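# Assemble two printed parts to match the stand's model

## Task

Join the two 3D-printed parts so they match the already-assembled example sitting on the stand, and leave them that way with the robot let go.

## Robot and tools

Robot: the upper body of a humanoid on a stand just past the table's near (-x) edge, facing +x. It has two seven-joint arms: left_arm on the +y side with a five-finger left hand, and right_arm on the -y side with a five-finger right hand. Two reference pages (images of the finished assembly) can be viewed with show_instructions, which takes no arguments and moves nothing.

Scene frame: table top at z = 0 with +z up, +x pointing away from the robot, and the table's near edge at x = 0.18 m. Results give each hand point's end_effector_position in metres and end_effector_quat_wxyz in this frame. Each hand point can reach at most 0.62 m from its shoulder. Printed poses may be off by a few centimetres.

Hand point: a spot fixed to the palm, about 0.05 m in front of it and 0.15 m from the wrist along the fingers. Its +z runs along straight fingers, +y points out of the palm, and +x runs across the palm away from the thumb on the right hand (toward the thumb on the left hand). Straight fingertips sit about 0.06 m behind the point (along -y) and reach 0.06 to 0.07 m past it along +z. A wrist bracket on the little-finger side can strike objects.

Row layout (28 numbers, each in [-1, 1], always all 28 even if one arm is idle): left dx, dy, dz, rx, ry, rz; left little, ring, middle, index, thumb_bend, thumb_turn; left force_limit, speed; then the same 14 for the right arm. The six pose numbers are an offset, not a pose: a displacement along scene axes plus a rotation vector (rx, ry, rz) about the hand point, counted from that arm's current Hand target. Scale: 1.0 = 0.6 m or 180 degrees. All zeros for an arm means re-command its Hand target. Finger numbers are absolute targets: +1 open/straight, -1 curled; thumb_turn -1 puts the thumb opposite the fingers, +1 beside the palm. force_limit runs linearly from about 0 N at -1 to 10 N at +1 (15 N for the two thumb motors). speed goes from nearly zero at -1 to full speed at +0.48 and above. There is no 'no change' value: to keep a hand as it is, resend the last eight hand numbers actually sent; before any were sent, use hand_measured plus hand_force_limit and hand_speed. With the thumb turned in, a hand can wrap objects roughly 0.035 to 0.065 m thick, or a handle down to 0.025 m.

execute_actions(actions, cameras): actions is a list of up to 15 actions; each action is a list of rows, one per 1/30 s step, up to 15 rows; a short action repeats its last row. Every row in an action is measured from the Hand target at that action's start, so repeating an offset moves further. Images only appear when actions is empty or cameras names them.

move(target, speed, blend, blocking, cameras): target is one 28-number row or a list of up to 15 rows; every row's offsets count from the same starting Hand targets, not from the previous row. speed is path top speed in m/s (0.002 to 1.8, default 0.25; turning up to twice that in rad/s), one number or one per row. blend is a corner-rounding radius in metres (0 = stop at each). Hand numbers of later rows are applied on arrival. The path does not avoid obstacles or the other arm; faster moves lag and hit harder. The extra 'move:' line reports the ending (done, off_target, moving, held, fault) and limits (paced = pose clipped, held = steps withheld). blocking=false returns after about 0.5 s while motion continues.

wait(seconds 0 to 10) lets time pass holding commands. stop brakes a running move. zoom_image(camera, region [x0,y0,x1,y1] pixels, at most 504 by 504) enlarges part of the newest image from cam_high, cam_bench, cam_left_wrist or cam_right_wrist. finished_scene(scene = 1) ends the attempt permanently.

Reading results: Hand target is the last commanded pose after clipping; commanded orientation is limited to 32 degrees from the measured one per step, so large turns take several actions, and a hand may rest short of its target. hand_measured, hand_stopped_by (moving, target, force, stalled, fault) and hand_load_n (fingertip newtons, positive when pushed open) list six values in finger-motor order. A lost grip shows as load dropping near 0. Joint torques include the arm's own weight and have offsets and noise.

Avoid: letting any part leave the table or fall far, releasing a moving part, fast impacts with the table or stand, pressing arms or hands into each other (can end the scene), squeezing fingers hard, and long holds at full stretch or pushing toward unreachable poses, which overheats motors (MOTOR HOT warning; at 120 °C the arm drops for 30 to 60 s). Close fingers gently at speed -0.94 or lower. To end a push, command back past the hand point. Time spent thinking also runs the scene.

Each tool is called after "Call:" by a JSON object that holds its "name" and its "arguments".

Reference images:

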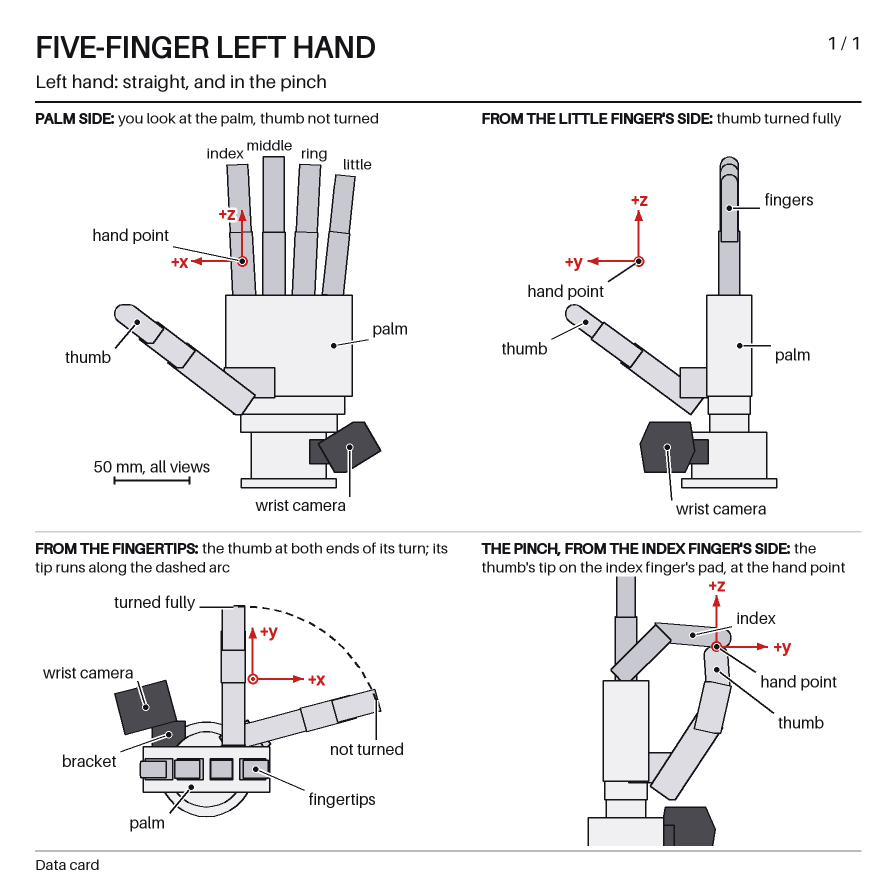

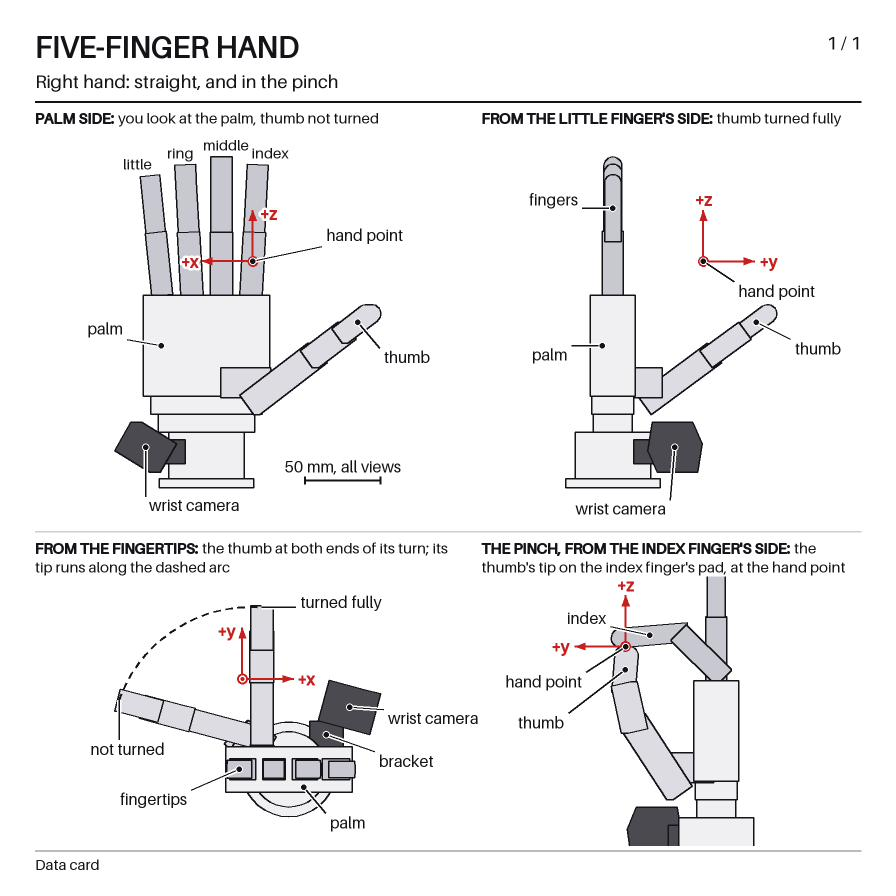

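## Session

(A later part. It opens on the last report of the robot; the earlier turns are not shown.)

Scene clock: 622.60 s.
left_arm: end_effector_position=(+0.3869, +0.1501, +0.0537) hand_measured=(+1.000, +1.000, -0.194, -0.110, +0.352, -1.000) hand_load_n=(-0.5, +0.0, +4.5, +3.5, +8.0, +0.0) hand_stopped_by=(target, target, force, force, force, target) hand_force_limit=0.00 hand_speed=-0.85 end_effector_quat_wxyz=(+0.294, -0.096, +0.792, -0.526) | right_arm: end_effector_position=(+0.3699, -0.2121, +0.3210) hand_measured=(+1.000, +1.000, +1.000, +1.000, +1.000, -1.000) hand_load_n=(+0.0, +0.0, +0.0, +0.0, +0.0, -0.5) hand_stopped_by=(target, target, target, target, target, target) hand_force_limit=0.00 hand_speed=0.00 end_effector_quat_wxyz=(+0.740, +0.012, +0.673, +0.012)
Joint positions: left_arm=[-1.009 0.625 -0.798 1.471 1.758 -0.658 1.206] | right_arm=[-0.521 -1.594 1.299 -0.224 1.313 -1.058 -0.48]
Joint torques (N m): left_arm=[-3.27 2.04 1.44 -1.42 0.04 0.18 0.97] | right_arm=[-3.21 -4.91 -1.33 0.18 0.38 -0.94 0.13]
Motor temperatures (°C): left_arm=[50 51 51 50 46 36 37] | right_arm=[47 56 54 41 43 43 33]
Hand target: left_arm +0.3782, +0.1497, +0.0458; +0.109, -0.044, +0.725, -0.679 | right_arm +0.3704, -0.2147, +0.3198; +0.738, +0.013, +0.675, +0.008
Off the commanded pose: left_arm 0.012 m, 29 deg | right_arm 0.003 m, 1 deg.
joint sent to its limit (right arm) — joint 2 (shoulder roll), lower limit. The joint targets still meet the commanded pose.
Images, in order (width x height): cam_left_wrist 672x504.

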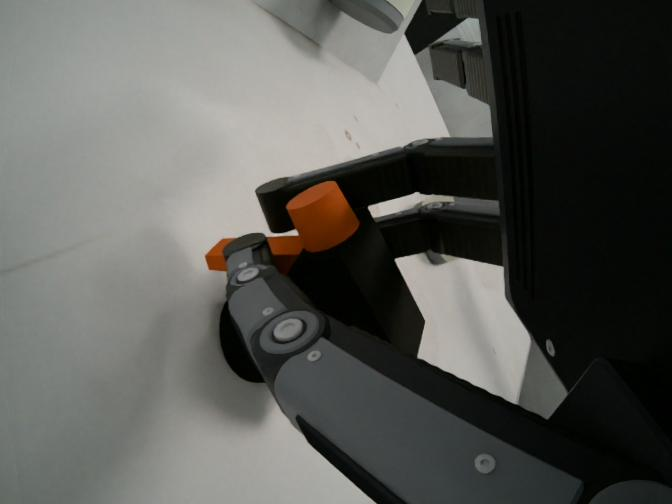

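Call:
{"name": "move", "arguments": {"target": [0.0145,0,0.13,0.1022,-0.0546,0.114,1,1,-0.4,-0.3,0.15,-1,0.0,-0.85,0,0,0,0,0,0,1,1,1,1,1,-1,0,0], "speed": 0.06, "cameras": ["cam_high","cam_bench","cam_left_wrist"]}}

Call:
{"name": "zoom_image", "arguments": {"camera": "cam_high", "region": [400, 200, 560, 340]}}

Call:
{"name": "zoom_image", "arguments": {"camera": "cam_bench", "region": [200, 260, 420, 420]}}

Scene clock: 637.00 s.
left_arm: end_effector_position=(+0.3873, +0.1451, +0.1232) hand_measured=(+1.000, +1.000, -0.194, -0.110, +0.350, -1.000) hand_load_n=(+0.0, +0.0, +0.0, +2.5, +1.5, -0.5) hand_stopped_by=(target, target, force, force, force, target) hand_force_limit=0.00 hand_speed=-0.85 end_effector_quat_wxyz=(+0.289, -0.091, +0.793, -0.528) | right_arm: end_effector_position=(+0.3699, -0.2121, +0.3210) hand_measured=(+1.000, +1.000, +1.000, +1.000, +1.000, -1.000) hand_load_n=(+0.0, +0.0, +0.0, +0.0, +0.0, +0.0) hand_stopped_by=(target, target, target, target, target, target) hand_force_limit=0.00 hand_speed=0.00 end_effector_quat_wxyz=(+0.740, +0.012, +0.673, +0.012)
Joint positions: left_arm=[-0.83 0.966 -0.55 0.703 1.402 -0.902 0.616] | right_arm=[-0.521 -1.594 1.299 -0.224 1.313 -1.058 -0.48]
Joint torques (N m): left_arm=[-3.03 3.59 5.25 -1.84 -1.08 0.56 0.53] | right_arm=[-3.36 -5.03 -1.15 0.42 0.17 -0.88 0.13]
Motor temperatures (°C): left_arm=[51 51 51 50 46 35 37] | right_arm=[47 56 54 41 43 43 33]
Hand target: left_arm +0.3869, +0.1497, +0.1238; +0.294, -0.096, +0.792, -0.526 | right_arm +0.3704, -0.2147, +0.3198; +0.738, +0.013, +0.675, +0.008
Off the commanded pose: left_arm 0.005 m, 1 deg | right_arm 0.003 m, 1 deg.
joint sent to its limit (right arm) — joint 2 (shoulder roll), lower limit. The joint targets still meet the commanded pose.
move: off_target (left_arm)
Images, in order (width x height): cam_high 896x504, cam_bench 896x504, cam_left_wrist 672x504.

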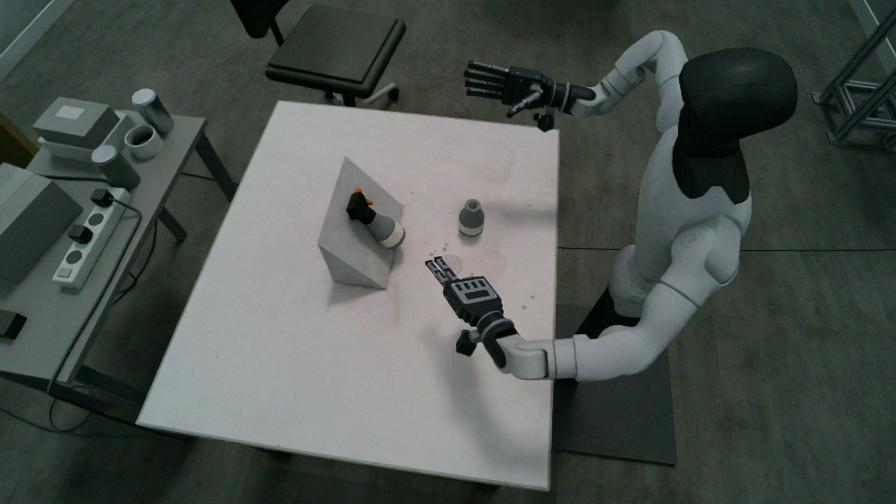

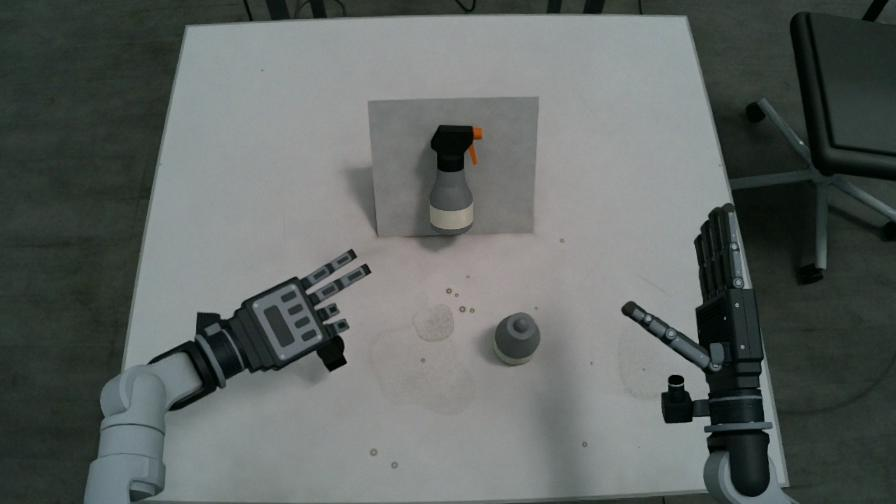

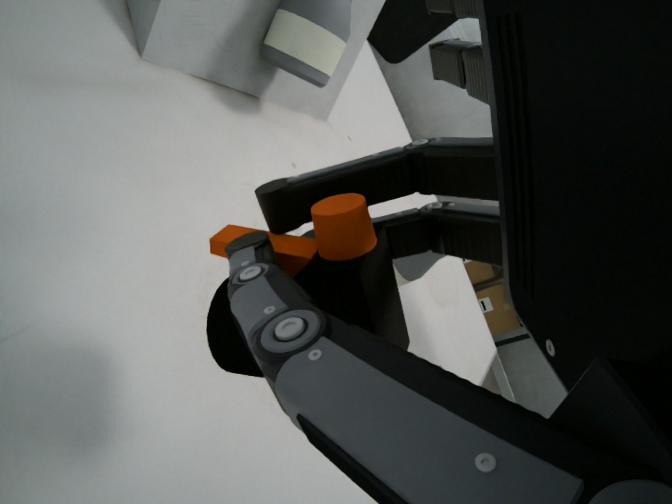

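Scaled by 3.150 from the camera's 896x504 image, which has a finer 1280x720 frame.

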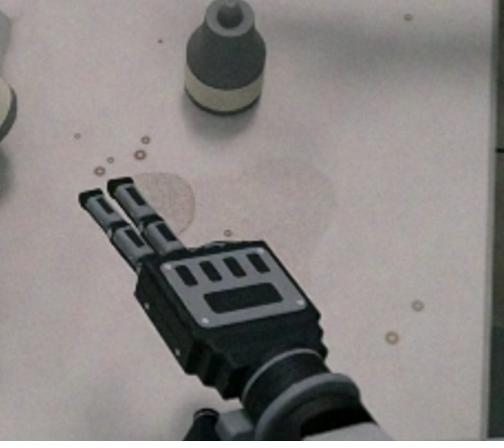

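Scaled by 2.291 from the camera's 896x504 image, which has a finer 1280x720 frame.

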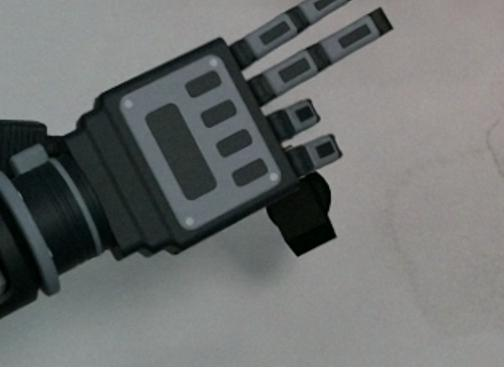

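Call:
{"name": "zoom_image", "arguments": {"camera": "cam_bench", "region": [300, 310, 370, 380]}}

Call:
{"name": "zoom_image", "arguments": {"camera": "cam_left_wrist", "region": [180, 130, 480, 400]}}

Scaled by 7.200 from the camera's 896x504 image, which has a finer 1280x720 frame.

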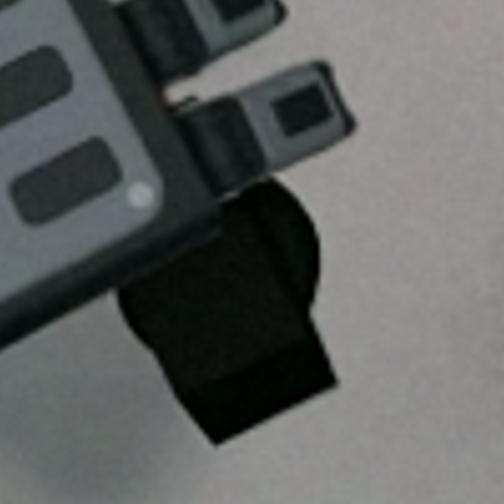

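Scaled by 1.680 from the camera's 672x504 image, which has a finer 960x720 frame.

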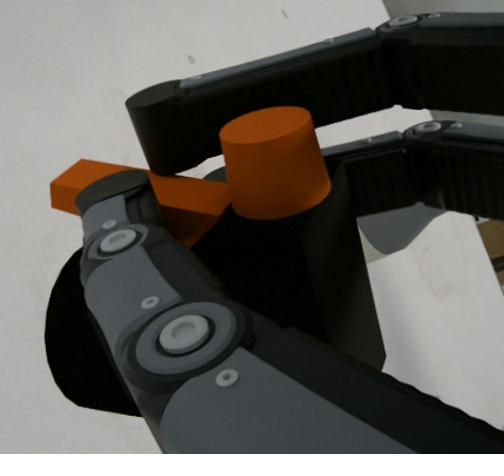

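Call:
{"name": "move", "arguments": {"target": [0,-0.083,0.145,-0.1432,0.0471,0.0213,1,1,-0.4,-0.3,0.15,-1,0.0,-0.85,0,0,0,0,0,0,1,1,1,1,1,-1,0,0], "speed": 0.1, "cameras": ["cam_high","cam_bench","cam_left_wrist","cam_right_wrist"]}}

Call:
{"name": "zoom_image", "arguments": {"camera": "cam_high", "region": [400, 180, 560, 320]}}

Call:
{"name": "zoom_image", "arguments": {"camera": "cam_bench", "region": [260, 220, 480, 380]}}

Scene clock: 671.97 s.
left_arm: end_effector_position=(+0.3903, +0.0990, +0.2153) hand_measured=(+1.000, +1.000, -0.194, -0.110, +0.350, -1.000) hand_load_n=(+0.5, +0.0, +0.0, +2.0, +1.5, -1.0) hand_stopped_by=(target, target, force, force, force, target) hand_force_limit=0.00 hand_speed=-0.85 end_effector_quat_wxyz=(+0.228, -0.217, +0.671, -0.672) | right_arm: end_effector_position=(+0.3699, -0.2121, +0.3210) hand_measured=(+1.000, +1.000, +1.000, +1.000, +1.000, -1.000) hand_load_n=(+0.0, +0.0, +0.0, +0.0, +0.0, -0.5) hand_stopped_by=(target, target, target, target, target, target) hand_force_limit=0.00 hand_speed=0.00 end_effector_quat_wxyz=(+0.740, +0.012, +0.673, +0.012)
Joint positions: left_arm=[-0.83 0.966 -0.456 0.689 0.717 -1.049 0.243] | right_arm=[-0.521 -1.594 1.299 -0.224 1.313 -1.058 -0.48]
Joint torques (N m): left_arm=[-2.93 2.82 4.29 -1.98 -1.42 0.27 0.62] | right_arm=[-3.36 -4.68 -1.37 0.13 0.47 -0.9 0.14]
Motor temperatures (°C): left_arm=[52 55 53 51 46 36 36] | right_arm=[48 57 54 41 43 43 33]
Hand target: left_arm +0.3869, +0.0999, +0.2108; +0.223, -0.224, +0.671, -0.671 | right_arm +0.3704, -0.2147, +0.3198; +0.738, +0.013, +0.675, +0.008
Off the commanded pose: left_arm 0.006 m, 1 deg | right_arm 0.003 m, 1 deg.
joint sent to its limit (right arm) — joint 2 (shoulder roll), lower limit. The joint targets still meet the commanded pose.
move: off_target (left_arm)

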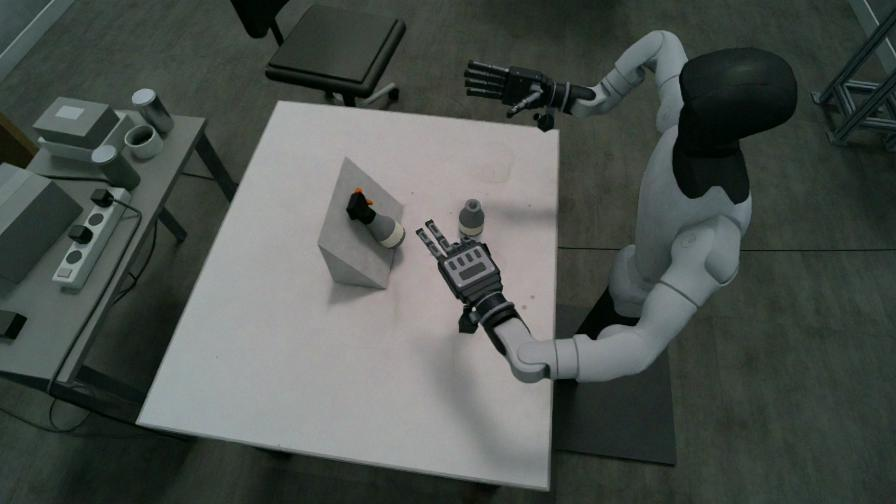

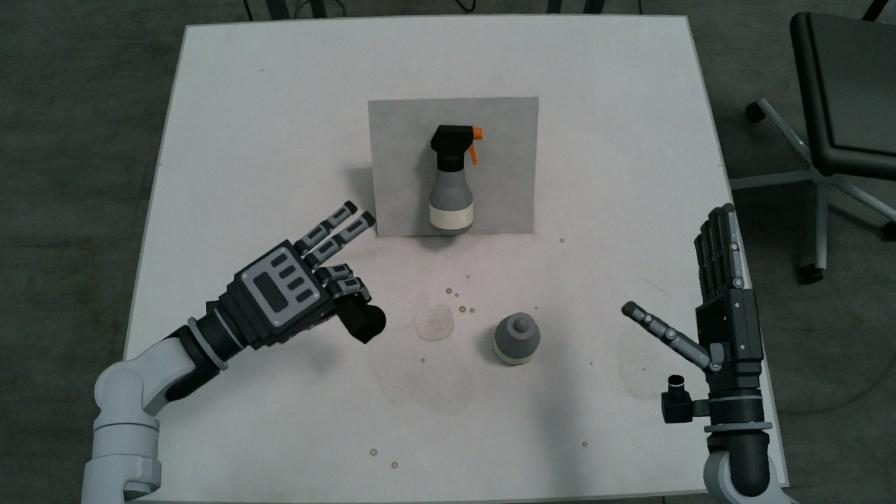

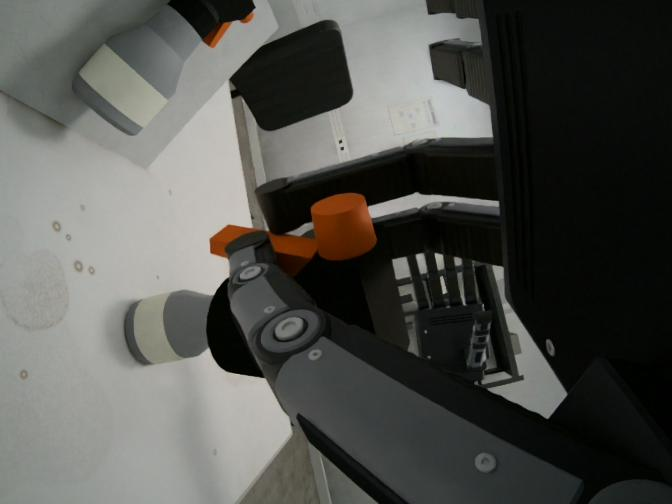

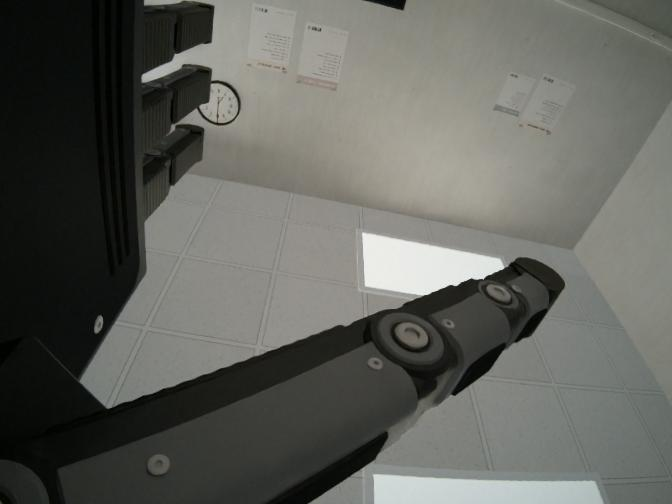

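Scaled by 3.150 from the camera's 896x504 image, which has a finer 1280x720 frame.

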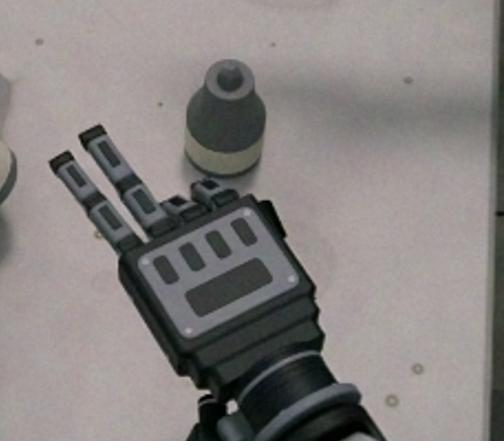

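Scaled by 2.291 from the camera's 896x504 image, which has a finer 1280x720 frame.

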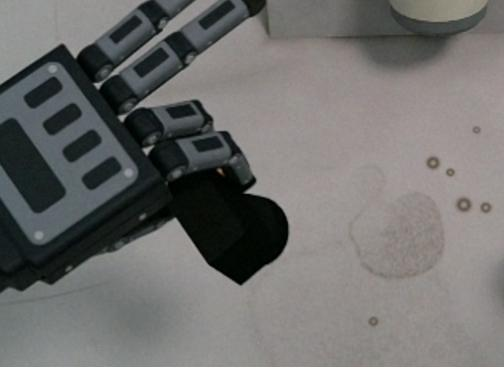

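Call:
{"name": "move", "arguments": {"target": [0.025,-0.2,0.0,0.077,0.044,0,1,1,-0.4,-0.3,0.15,-1,0.0,-0.85,-0.1,-0.1,0,0,0,0,1,1,1,1,1,-1,0,0], "speed": 0.1, "cameras": ["cam_high","cam_bench","cam_left_wrist"]}}

Call:
{"name": "zoom_image", "arguments": {"camera": "cam_high", "region": [400, 140, 560, 280]}}

Call:
{"name": "zoom_image", "arguments": {"camera": "cam_bench", "region": [400, 240, 560, 380]}}

Scene clock: 701.30 s.
left_arm: end_effector_position=(+0.4008, -0.0154, +0.2045) hand_measured=(+1.000, +1.000, -0.194, -0.110, +0.350, -1.000) hand_load_n=(+0.0, +0.0, +0.0, +2.0, +1.5, -0.5) hand_stopped_by=(target, target, force, force, force, target) hand_force_limit=0.00 hand_speed=-0.85 end_effector_quat_wxyz=(+0.198, -0.251, +0.760, -0.566) | right_arm: end_effector_position=(+0.3100, -0.2771, +0.3194) hand_measured=(+1.000, +1.000, +1.000, +1.000, +1.000, -1.000) hand_load_n=(+0.0, +0.0, +0.0, +0.0, +0.0, +0.0) hand_stopped_by=(target, target, target, target, target, target) hand_force_limit=0.00 hand_speed=0.00 end_effector_quat_wxyz=(+0.739, +0.016, +0.674, +0.004)
Joint positions: left_arm=[-0.965 0.646 -0.531 0.248 0.612 -0.413 -0.498] | right_arm=[0.52 -1.594 0.424 -0.139 1.584 -1.188 0.041]
Joint torques (N m): left_arm=[-6.72 0.39 4 -2.03 0.11 0.21 0.58] | right_arm=[-0.48 -3.98 -1.44 -0.62 0.27 -0.88 0.13]
Motor temperatures (°C): left_arm=[52 53 52 51 46 35 36] | right_arm=[47 57 54 41 43 43 33]
Hand target: left_arm +0.4019, -0.0201, +0.2108; +0.202, -0.241, +0.760, -0.568 | right_arm +0.3104, -0.2747, +0.3198; +0.738, +0.013, +0.675, +0.008
Off the commanded pose: left_arm 0.008 m, 1 deg | right_arm 0.003 m, 1 deg.
joint sent to its limit (right arm) — joint 2 (shoulder roll), lower limit. The joint targets still meet the commanded pose.
move: off_target (left_arm)
Images, in order (width x height): cam_high 896x504, cam_bench 896x504, cam_left_wrist 672x504.

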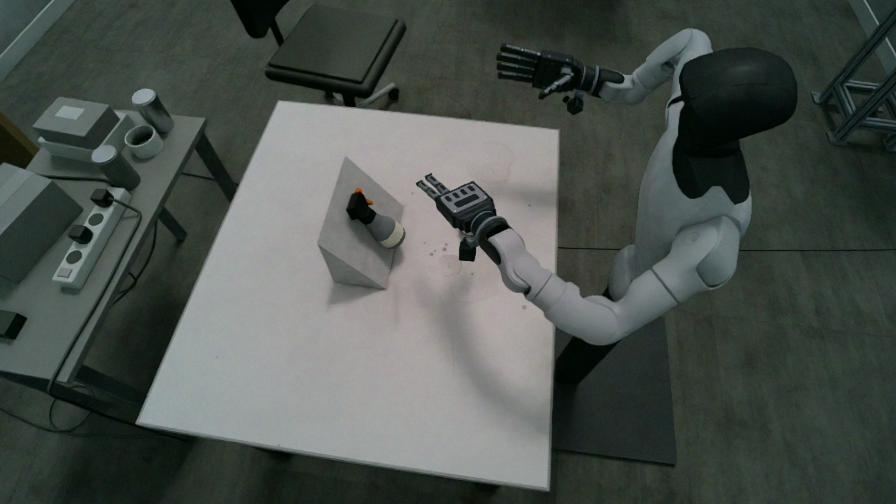

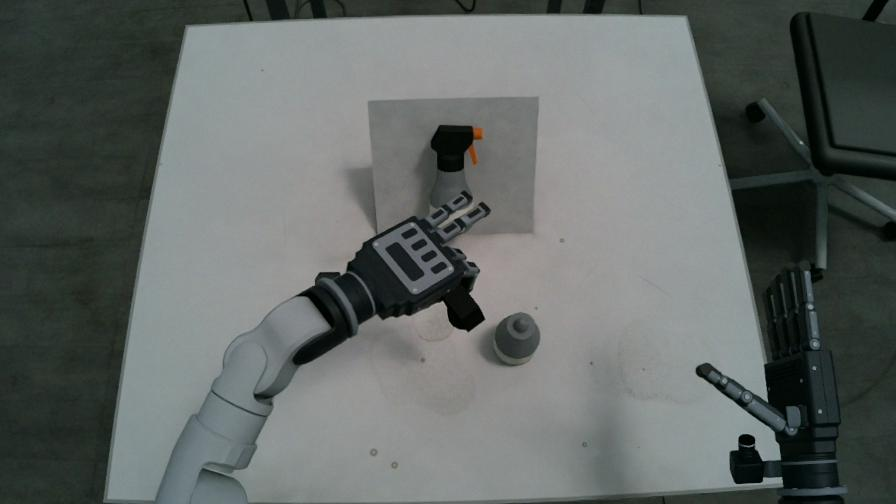

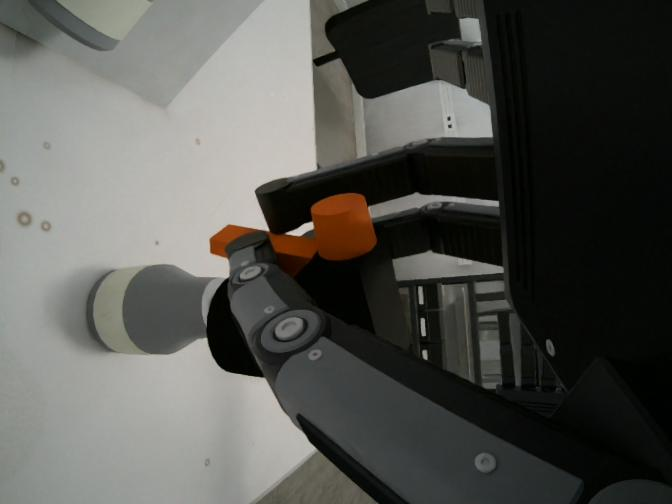

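Scaled by 3.150 from the camera's 896x504 image, which has a finer 1280x720 frame.

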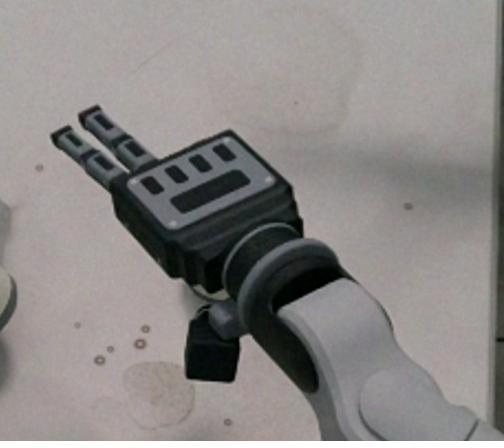

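Scaled by 3.150 from the camera's 896x504 image, which has a finer 1280x720 frame.

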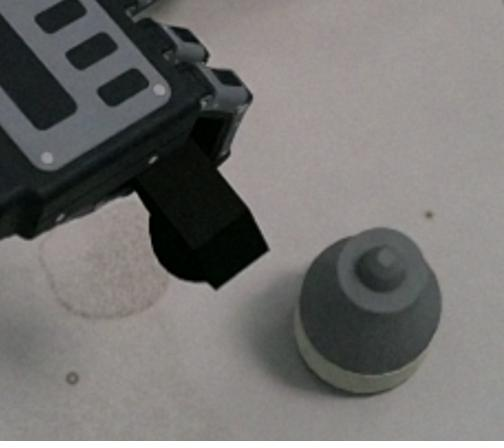

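Call:
{"name": "move", "arguments": {"target": [0.015,-0.11,0.0,0.05,-0.011,0,1,1,-0.4,-0.3,0.15,-1,0.0,-0.85,0,0,0,0,0,0,1,1,1,1,1,-1,0,0], "speed": 0.08, "cameras": ["cam_high","cam_bench","cam_left_wrist"]}}

Call:
{"name": "zoom_image", "arguments": {"camera": "cam_bench", "region": [440, 240, 600, 380]}}

Call:
{"name": "zoom_image", "arguments": {"camera": "cam_high", "region": [400, 140, 560, 280]}}

Call:
{"name": "zoom_image", "arguments": {"camera": "cam_left_wrist", "region": [40, 200, 360, 440]}}

Scene clock: 740.70 s.
left_arm: end_effector_position=(+0.4080, -0.0848, +0.2060) hand_measured=(+1.000, +1.000, -0.194, -0.110, +0.350, -1.000) hand_load_n=(+0.0, +0.0, +0.0, +2.0, +1.5, -0.5) hand_stopped_by=(target, target, force, force, force, target) hand_force_limit=0.00 hand_speed=-0.85 end_effector_quat_wxyz=(+0.227, -0.220, +0.798, -0.513) | right_arm: end_effector_position=(+0.3100, -0.2771, +0.3194) hand_measured=(+1.000, +1.000, +1.000, +1.000, +1.000, -1.000) hand_load_n=(+0.0, +0.0, +0.0, +0.0, +0.0, -0.5) hand_stopped_by=(target, target, target, target, target, target) hand_force_limit=0.00 hand_speed=0.00 end_effector_quat_wxyz=(+0.739, +0.016, +0.674, +0.004)
Joint positions: left_arm=[-1.15 0.353 -0.627 0.323 0.827 -0.22 -0.649] | right_arm=[0.52 -1.594 0.424 -0.139 1.584 -1.188 0.041]
Joint torques (N m): left_arm=[-7.36 -0.23 3.63 -1.22 0.46 0.19 0.57] | right_arm=[-0.64 -3.94 -1.51 -0.79 0.24 -0.89 0.11]
Motor temperatures (°C): left_arm=[67 49 52 51 46 35 36] | right_arm=[45 55 55 41 43 43 33]
Hand target: left_arm +0.4109, -0.0861, +0.2108; +0.233, -0.215, +0.799, -0.511 | right_arm +0.3104, -0.2747, +0.3197; +0.738, +0.013, +0.675, +0.008
Off the commanded pose: left_arm 0.006 m, 1 deg | right_arm 0.003 m, 1 deg.
joint sent to its limit (right arm) — joint 2 (shoulder roll), lower limit.
move: off_target (left_arm)
Images, in order (width x height): cam_high 896x504, cam_bench 896x504, cam_left_wrist 672x504.

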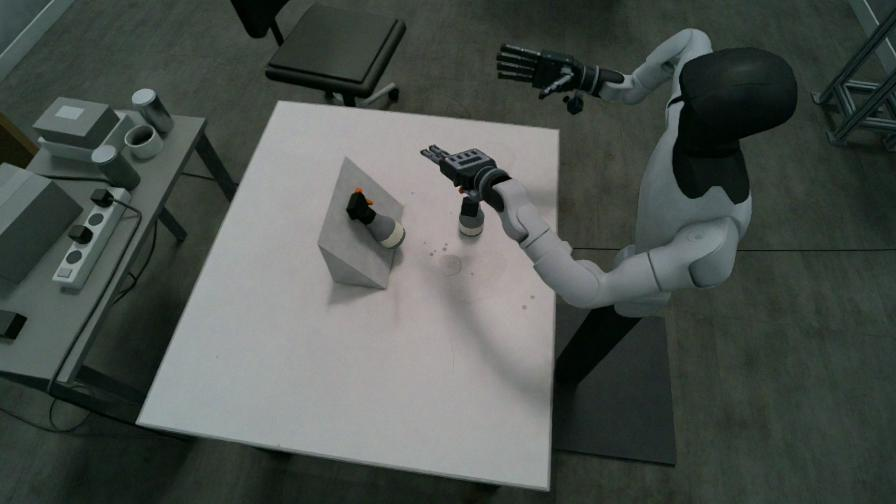

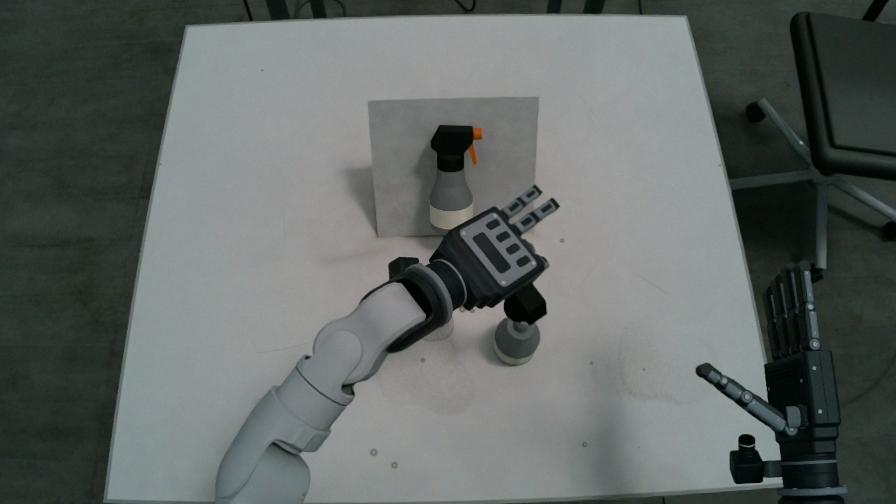

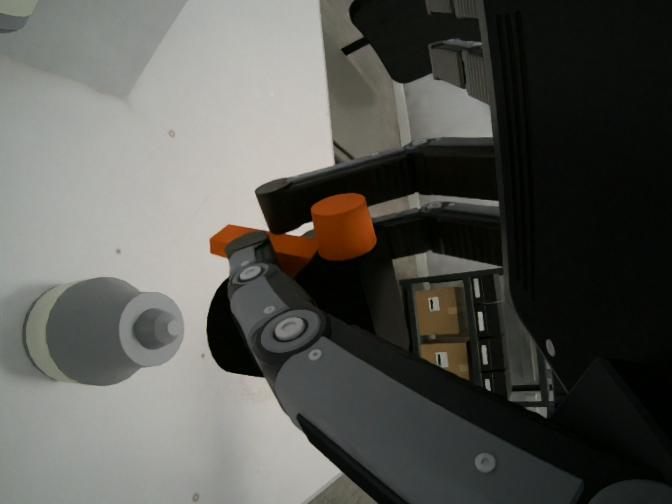

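Scaled by 3.150 from the camera's 896x504 image, which has a finer 1280x720 frame.

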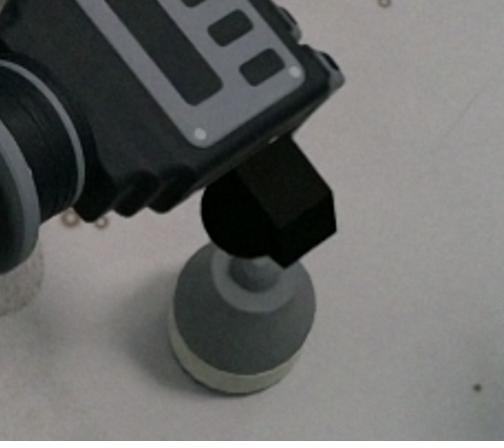

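Scaled by 3.150 from the camera's 896x504 image, which has a finer 1280x720 frame.

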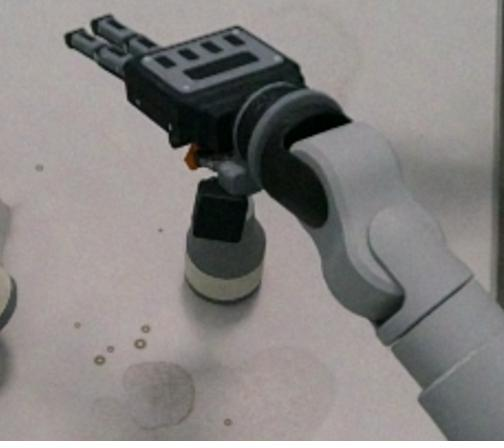

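Scaled by 1.575 from the camera's 672x504 image, which has a finer 960x720 frame.

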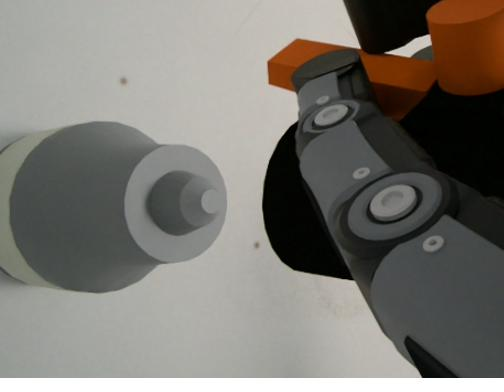

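Call:
{"name": "move", "arguments": {"target": [-0.008,-0.008,-0.042,0,0,0,1,1,-0.4,-0.3,0.15,-1,0.0,-0.85,0,0,0,0,0,0,1,1,1,1,1,-1,0,0], "speed": 0.06, "cameras": ["cam_high","cam_bench","cam_left_wrist"]}}

Call:
{"name": "zoom_image", "arguments": {"camera": "cam_bench", "region": [460, 260, 580, 380]}}

Call:
{"name": "zoom_image", "arguments": {"camera": "cam_left_wrist", "region": [40, 200, 360, 440]}}

Scene clock: 815.53 s.
left_arm: end_effector_position=(+0.4073, -0.0921, +0.1947) hand_measured=(+1.000, +1.000, -0.194, -0.110, +0.350, -1.000) hand_load_n=(-0.5, +0.0, +0.0, +2.5, +1.5, -0.5) hand_stopped_by=(target, target, force, force, force, target) hand_force_limit=0.00 hand_speed=-0.85 end_effector_quat_wxyz=(+0.238, -0.208, +0.797, -0.515) | right_arm: end_effector_position=(+0.3100, -0.2771, +0.3194) hand_measured=(+1.000, +1.000, +1.000, +1.000, +1.000, -1.000) hand_load_n=(+0.0, +0.0, +0.0, +0.0, +0.0, -0.5) hand_stopped_by=(target, target, target, target, target, target) hand_force_limit=0.00 hand_speed=0.00 end_effector_quat_wxyz=(+0.739, +0.016, +0.674, +0.004)
Joint positions: left_arm=[-1.126 0.327 -0.656 0.332 0.885 -0.212 -0.59] | right_arm=[0.52 -1.594 0.424 -0.139 1.584 -1.188 0.041]
Joint torques (N m): left_arm=[-4.52 -0.39 2.98 -1.27 0.39 0.37 1.11] | right_arm=[-0.51 -3.76 -1.44 -0.79 0.18 -0.88 0.14]
Motor temperatures (°C): left_arm=[75 48 52 50 46 35 36] | right_arm=[45 55 55 41 43 43 33]
Hand target: left_arm +0.4061, -0.0909, +0.1856; +0.233, -0.215, +0.799, -0.511 | right_arm +0.3104, -0.2747, +0.3197; +0.738, +0.013, +0.675, +0.008
Off the commanded pose: left_arm 0.009 m, 1 deg | right_arm 0.003 m, 1 deg.
joint sent to its limit (right arm) — joint 2 (shoulder roll), lower limit. The joint targets still meet the commanded pose.
move: off_target (left_arm)
Images, in order (width x height): cam_high 896x504, cam_bench 896x504, cam_left_wrist 672x504.

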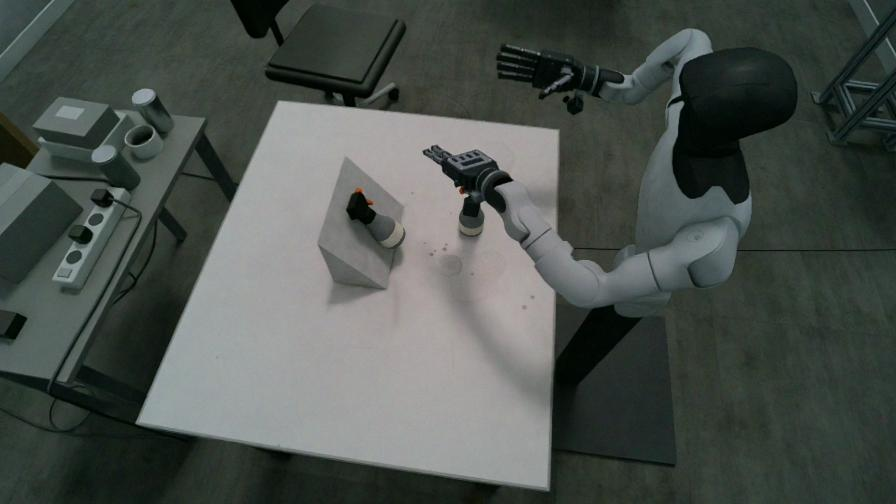

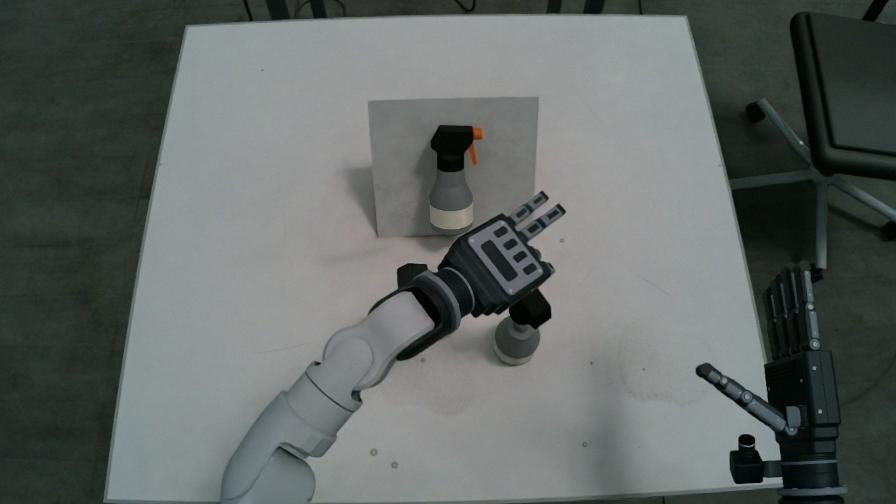

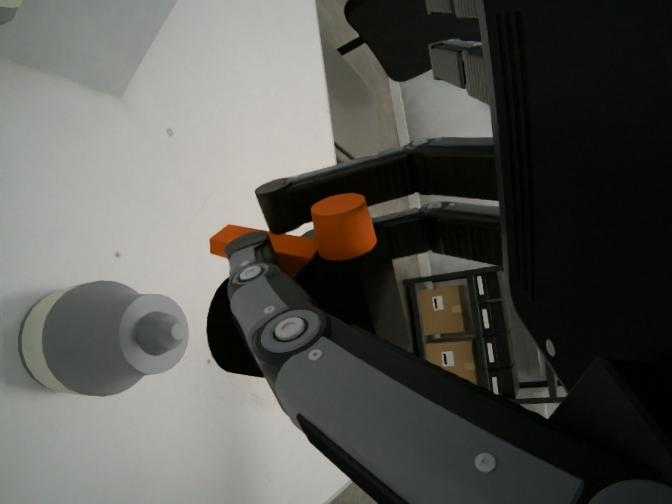

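Scaled by 4.200 from the camera's 896x504 image, which has a finer 1280x720 frame.

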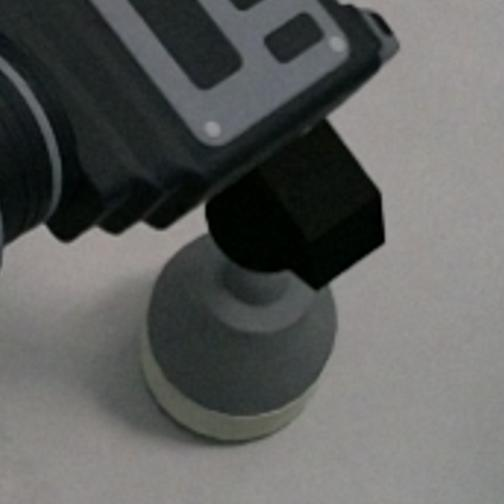

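Scaled by 1.575 from the camera's 672x504 image, which has a finer 960x720 frame.

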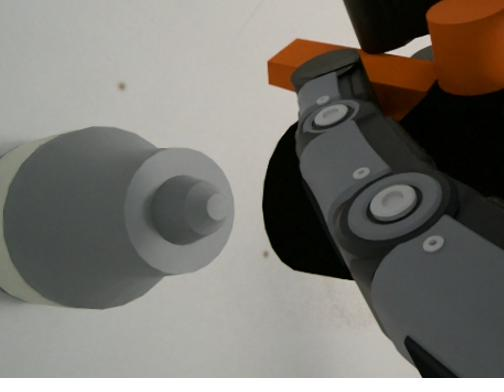

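Call:
{"name": "move", "arguments": {"target": [0,0,-0.02,0,0,0,1,1,-0.4,-0.3,0.15,-1,0.0,-0.85,0,0,0,0,0,0,1,1,1,1,1,-1,0,0], "speed": 0.06, "cameras": ["cam_high","cam_bench","cam_left_wrist"]}}

Call:
{"name": "zoom_image", "arguments": {"camera": "cam_bench", "region": [460, 260, 580, 380]}}

Call:
{"name": "zoom_image", "arguments": {"camera": "cam_left_wrist", "region": [40, 200, 360, 440]}}

Call:
{"name": "zoom_image", "arguments": {"camera": "cam_high", "region": [420, 140, 540, 260]}}

Scene clock: 845.63 s.
left_arm: end_effector_position=(+0.4085, -0.0922, +0.1839) hand_measured=(+1.000, +1.000, -0.194, -0.110, +0.350, -1.000) hand_load_n=(+0.0, +0.0, +0.0, +2.5, +1.5, -0.5) hand_stopped_by=(target, target, force, force, force, target) hand_force_limit=0.00 hand_speed=-0.85 end_effector_quat_wxyz=(+0.239, -0.209, +0.796, -0.515) | right_arm: end_effector_position=(+0.3100, -0.2771, +0.3194) hand_measured=(+1.000, +1.000, +1.000, +1.000, +1.000, -1.000) hand_load_n=(+0.0, +0.0, +0.0, +0.0, +0.0, -0.5) hand_stopped_by=(target, target, target, target, target, target) hand_force_limit=0.00 hand_speed=0.00 end_effector_quat_wxyz=(+0.739, +0.016, +0.674, +0.004)
Joint positions: left_arm=[-1.11 0.322 -0.678 0.361 0.902 -0.212 -0.541] | right_arm=[0.52 -1.594 0.424 -0.139 1.584 -1.188 0.041]
Joint torques (N m): left_arm=[-4.35 -0.38 2.86 -1.28 0.33 0.25 1.12] | right_arm=[-0.6 -4.02 -1.36 -0.42 0.19 -0.88 0.15]
Motor temperatures (°C): left_arm=[62 48 52 50 46 35 37] | right_arm=[45 55 55 41 43 43 33]
Hand target: left_arm +0.4061, -0.0909, +0.1736; +0.233, -0.215, +0.799, -0.511 | right_arm +0.3104, -0.2747, +0.3197; +0.738, +0.013, +0.675, +0.008
Off the commanded pose: left_arm 0.011 m, 1 deg | right_arm 0.003 m, 1 deg.
joint sent to its limit (right arm) — joint 2 (shoulder roll), lower limit. The joint targets still meet the commanded pose.
move: off_target (left_arm)
Images, in order (width x height): cam_high 896x504, cam_bench 896x504, cam_left_wrist 672x504.

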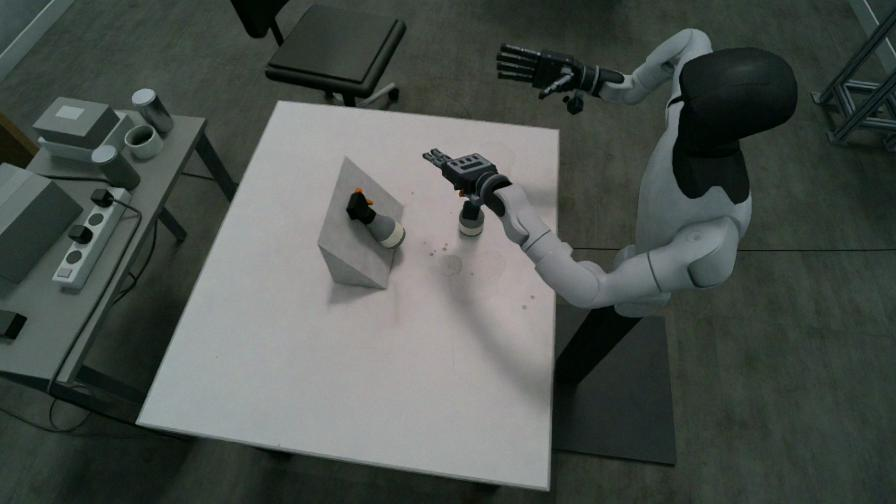

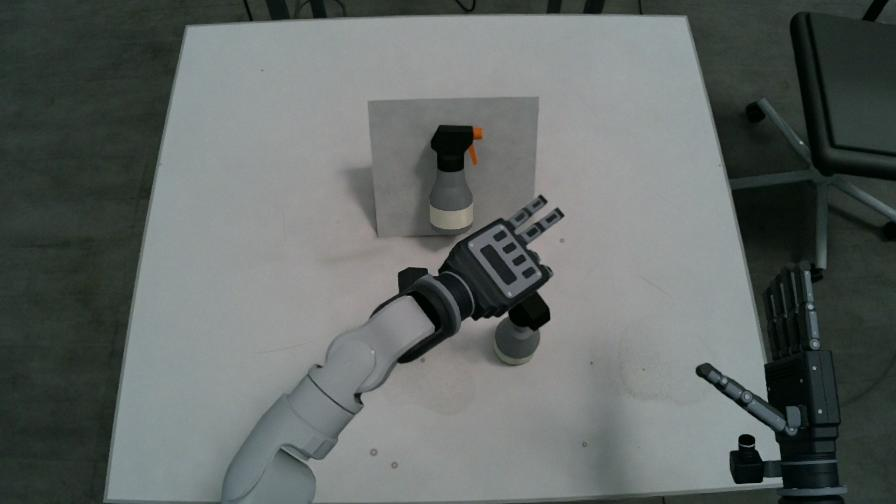

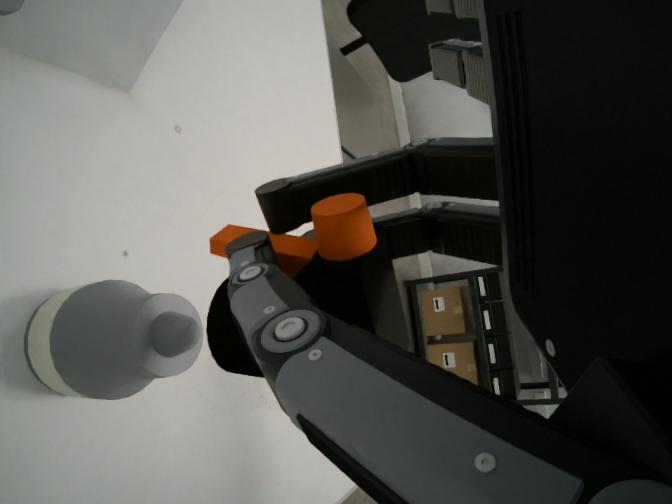

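Scaled by 4.200 from the camera's 896x504 image, which has a finer 1280x720 frame.

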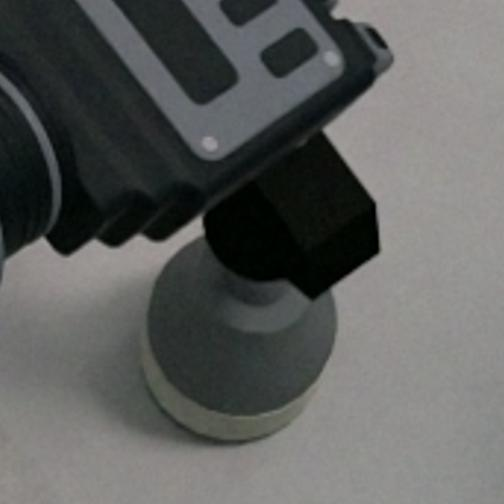

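Scaled by 1.575 from the camera's 672x504 image, which has a finer 960x720 frame.

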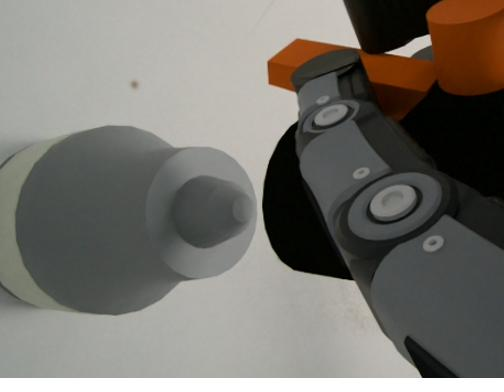

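Scaled by 4.200 from the camera's 896x504 image, which has a finer 1280x720 frame.

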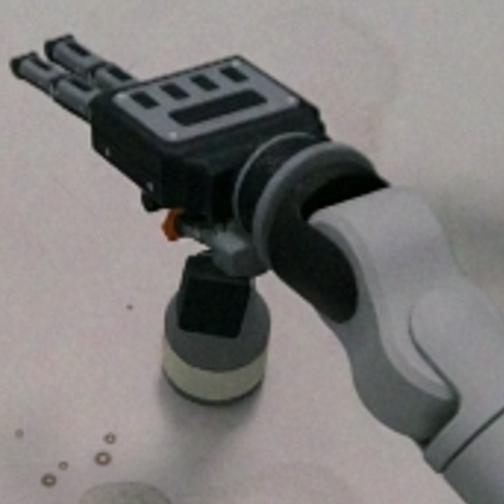

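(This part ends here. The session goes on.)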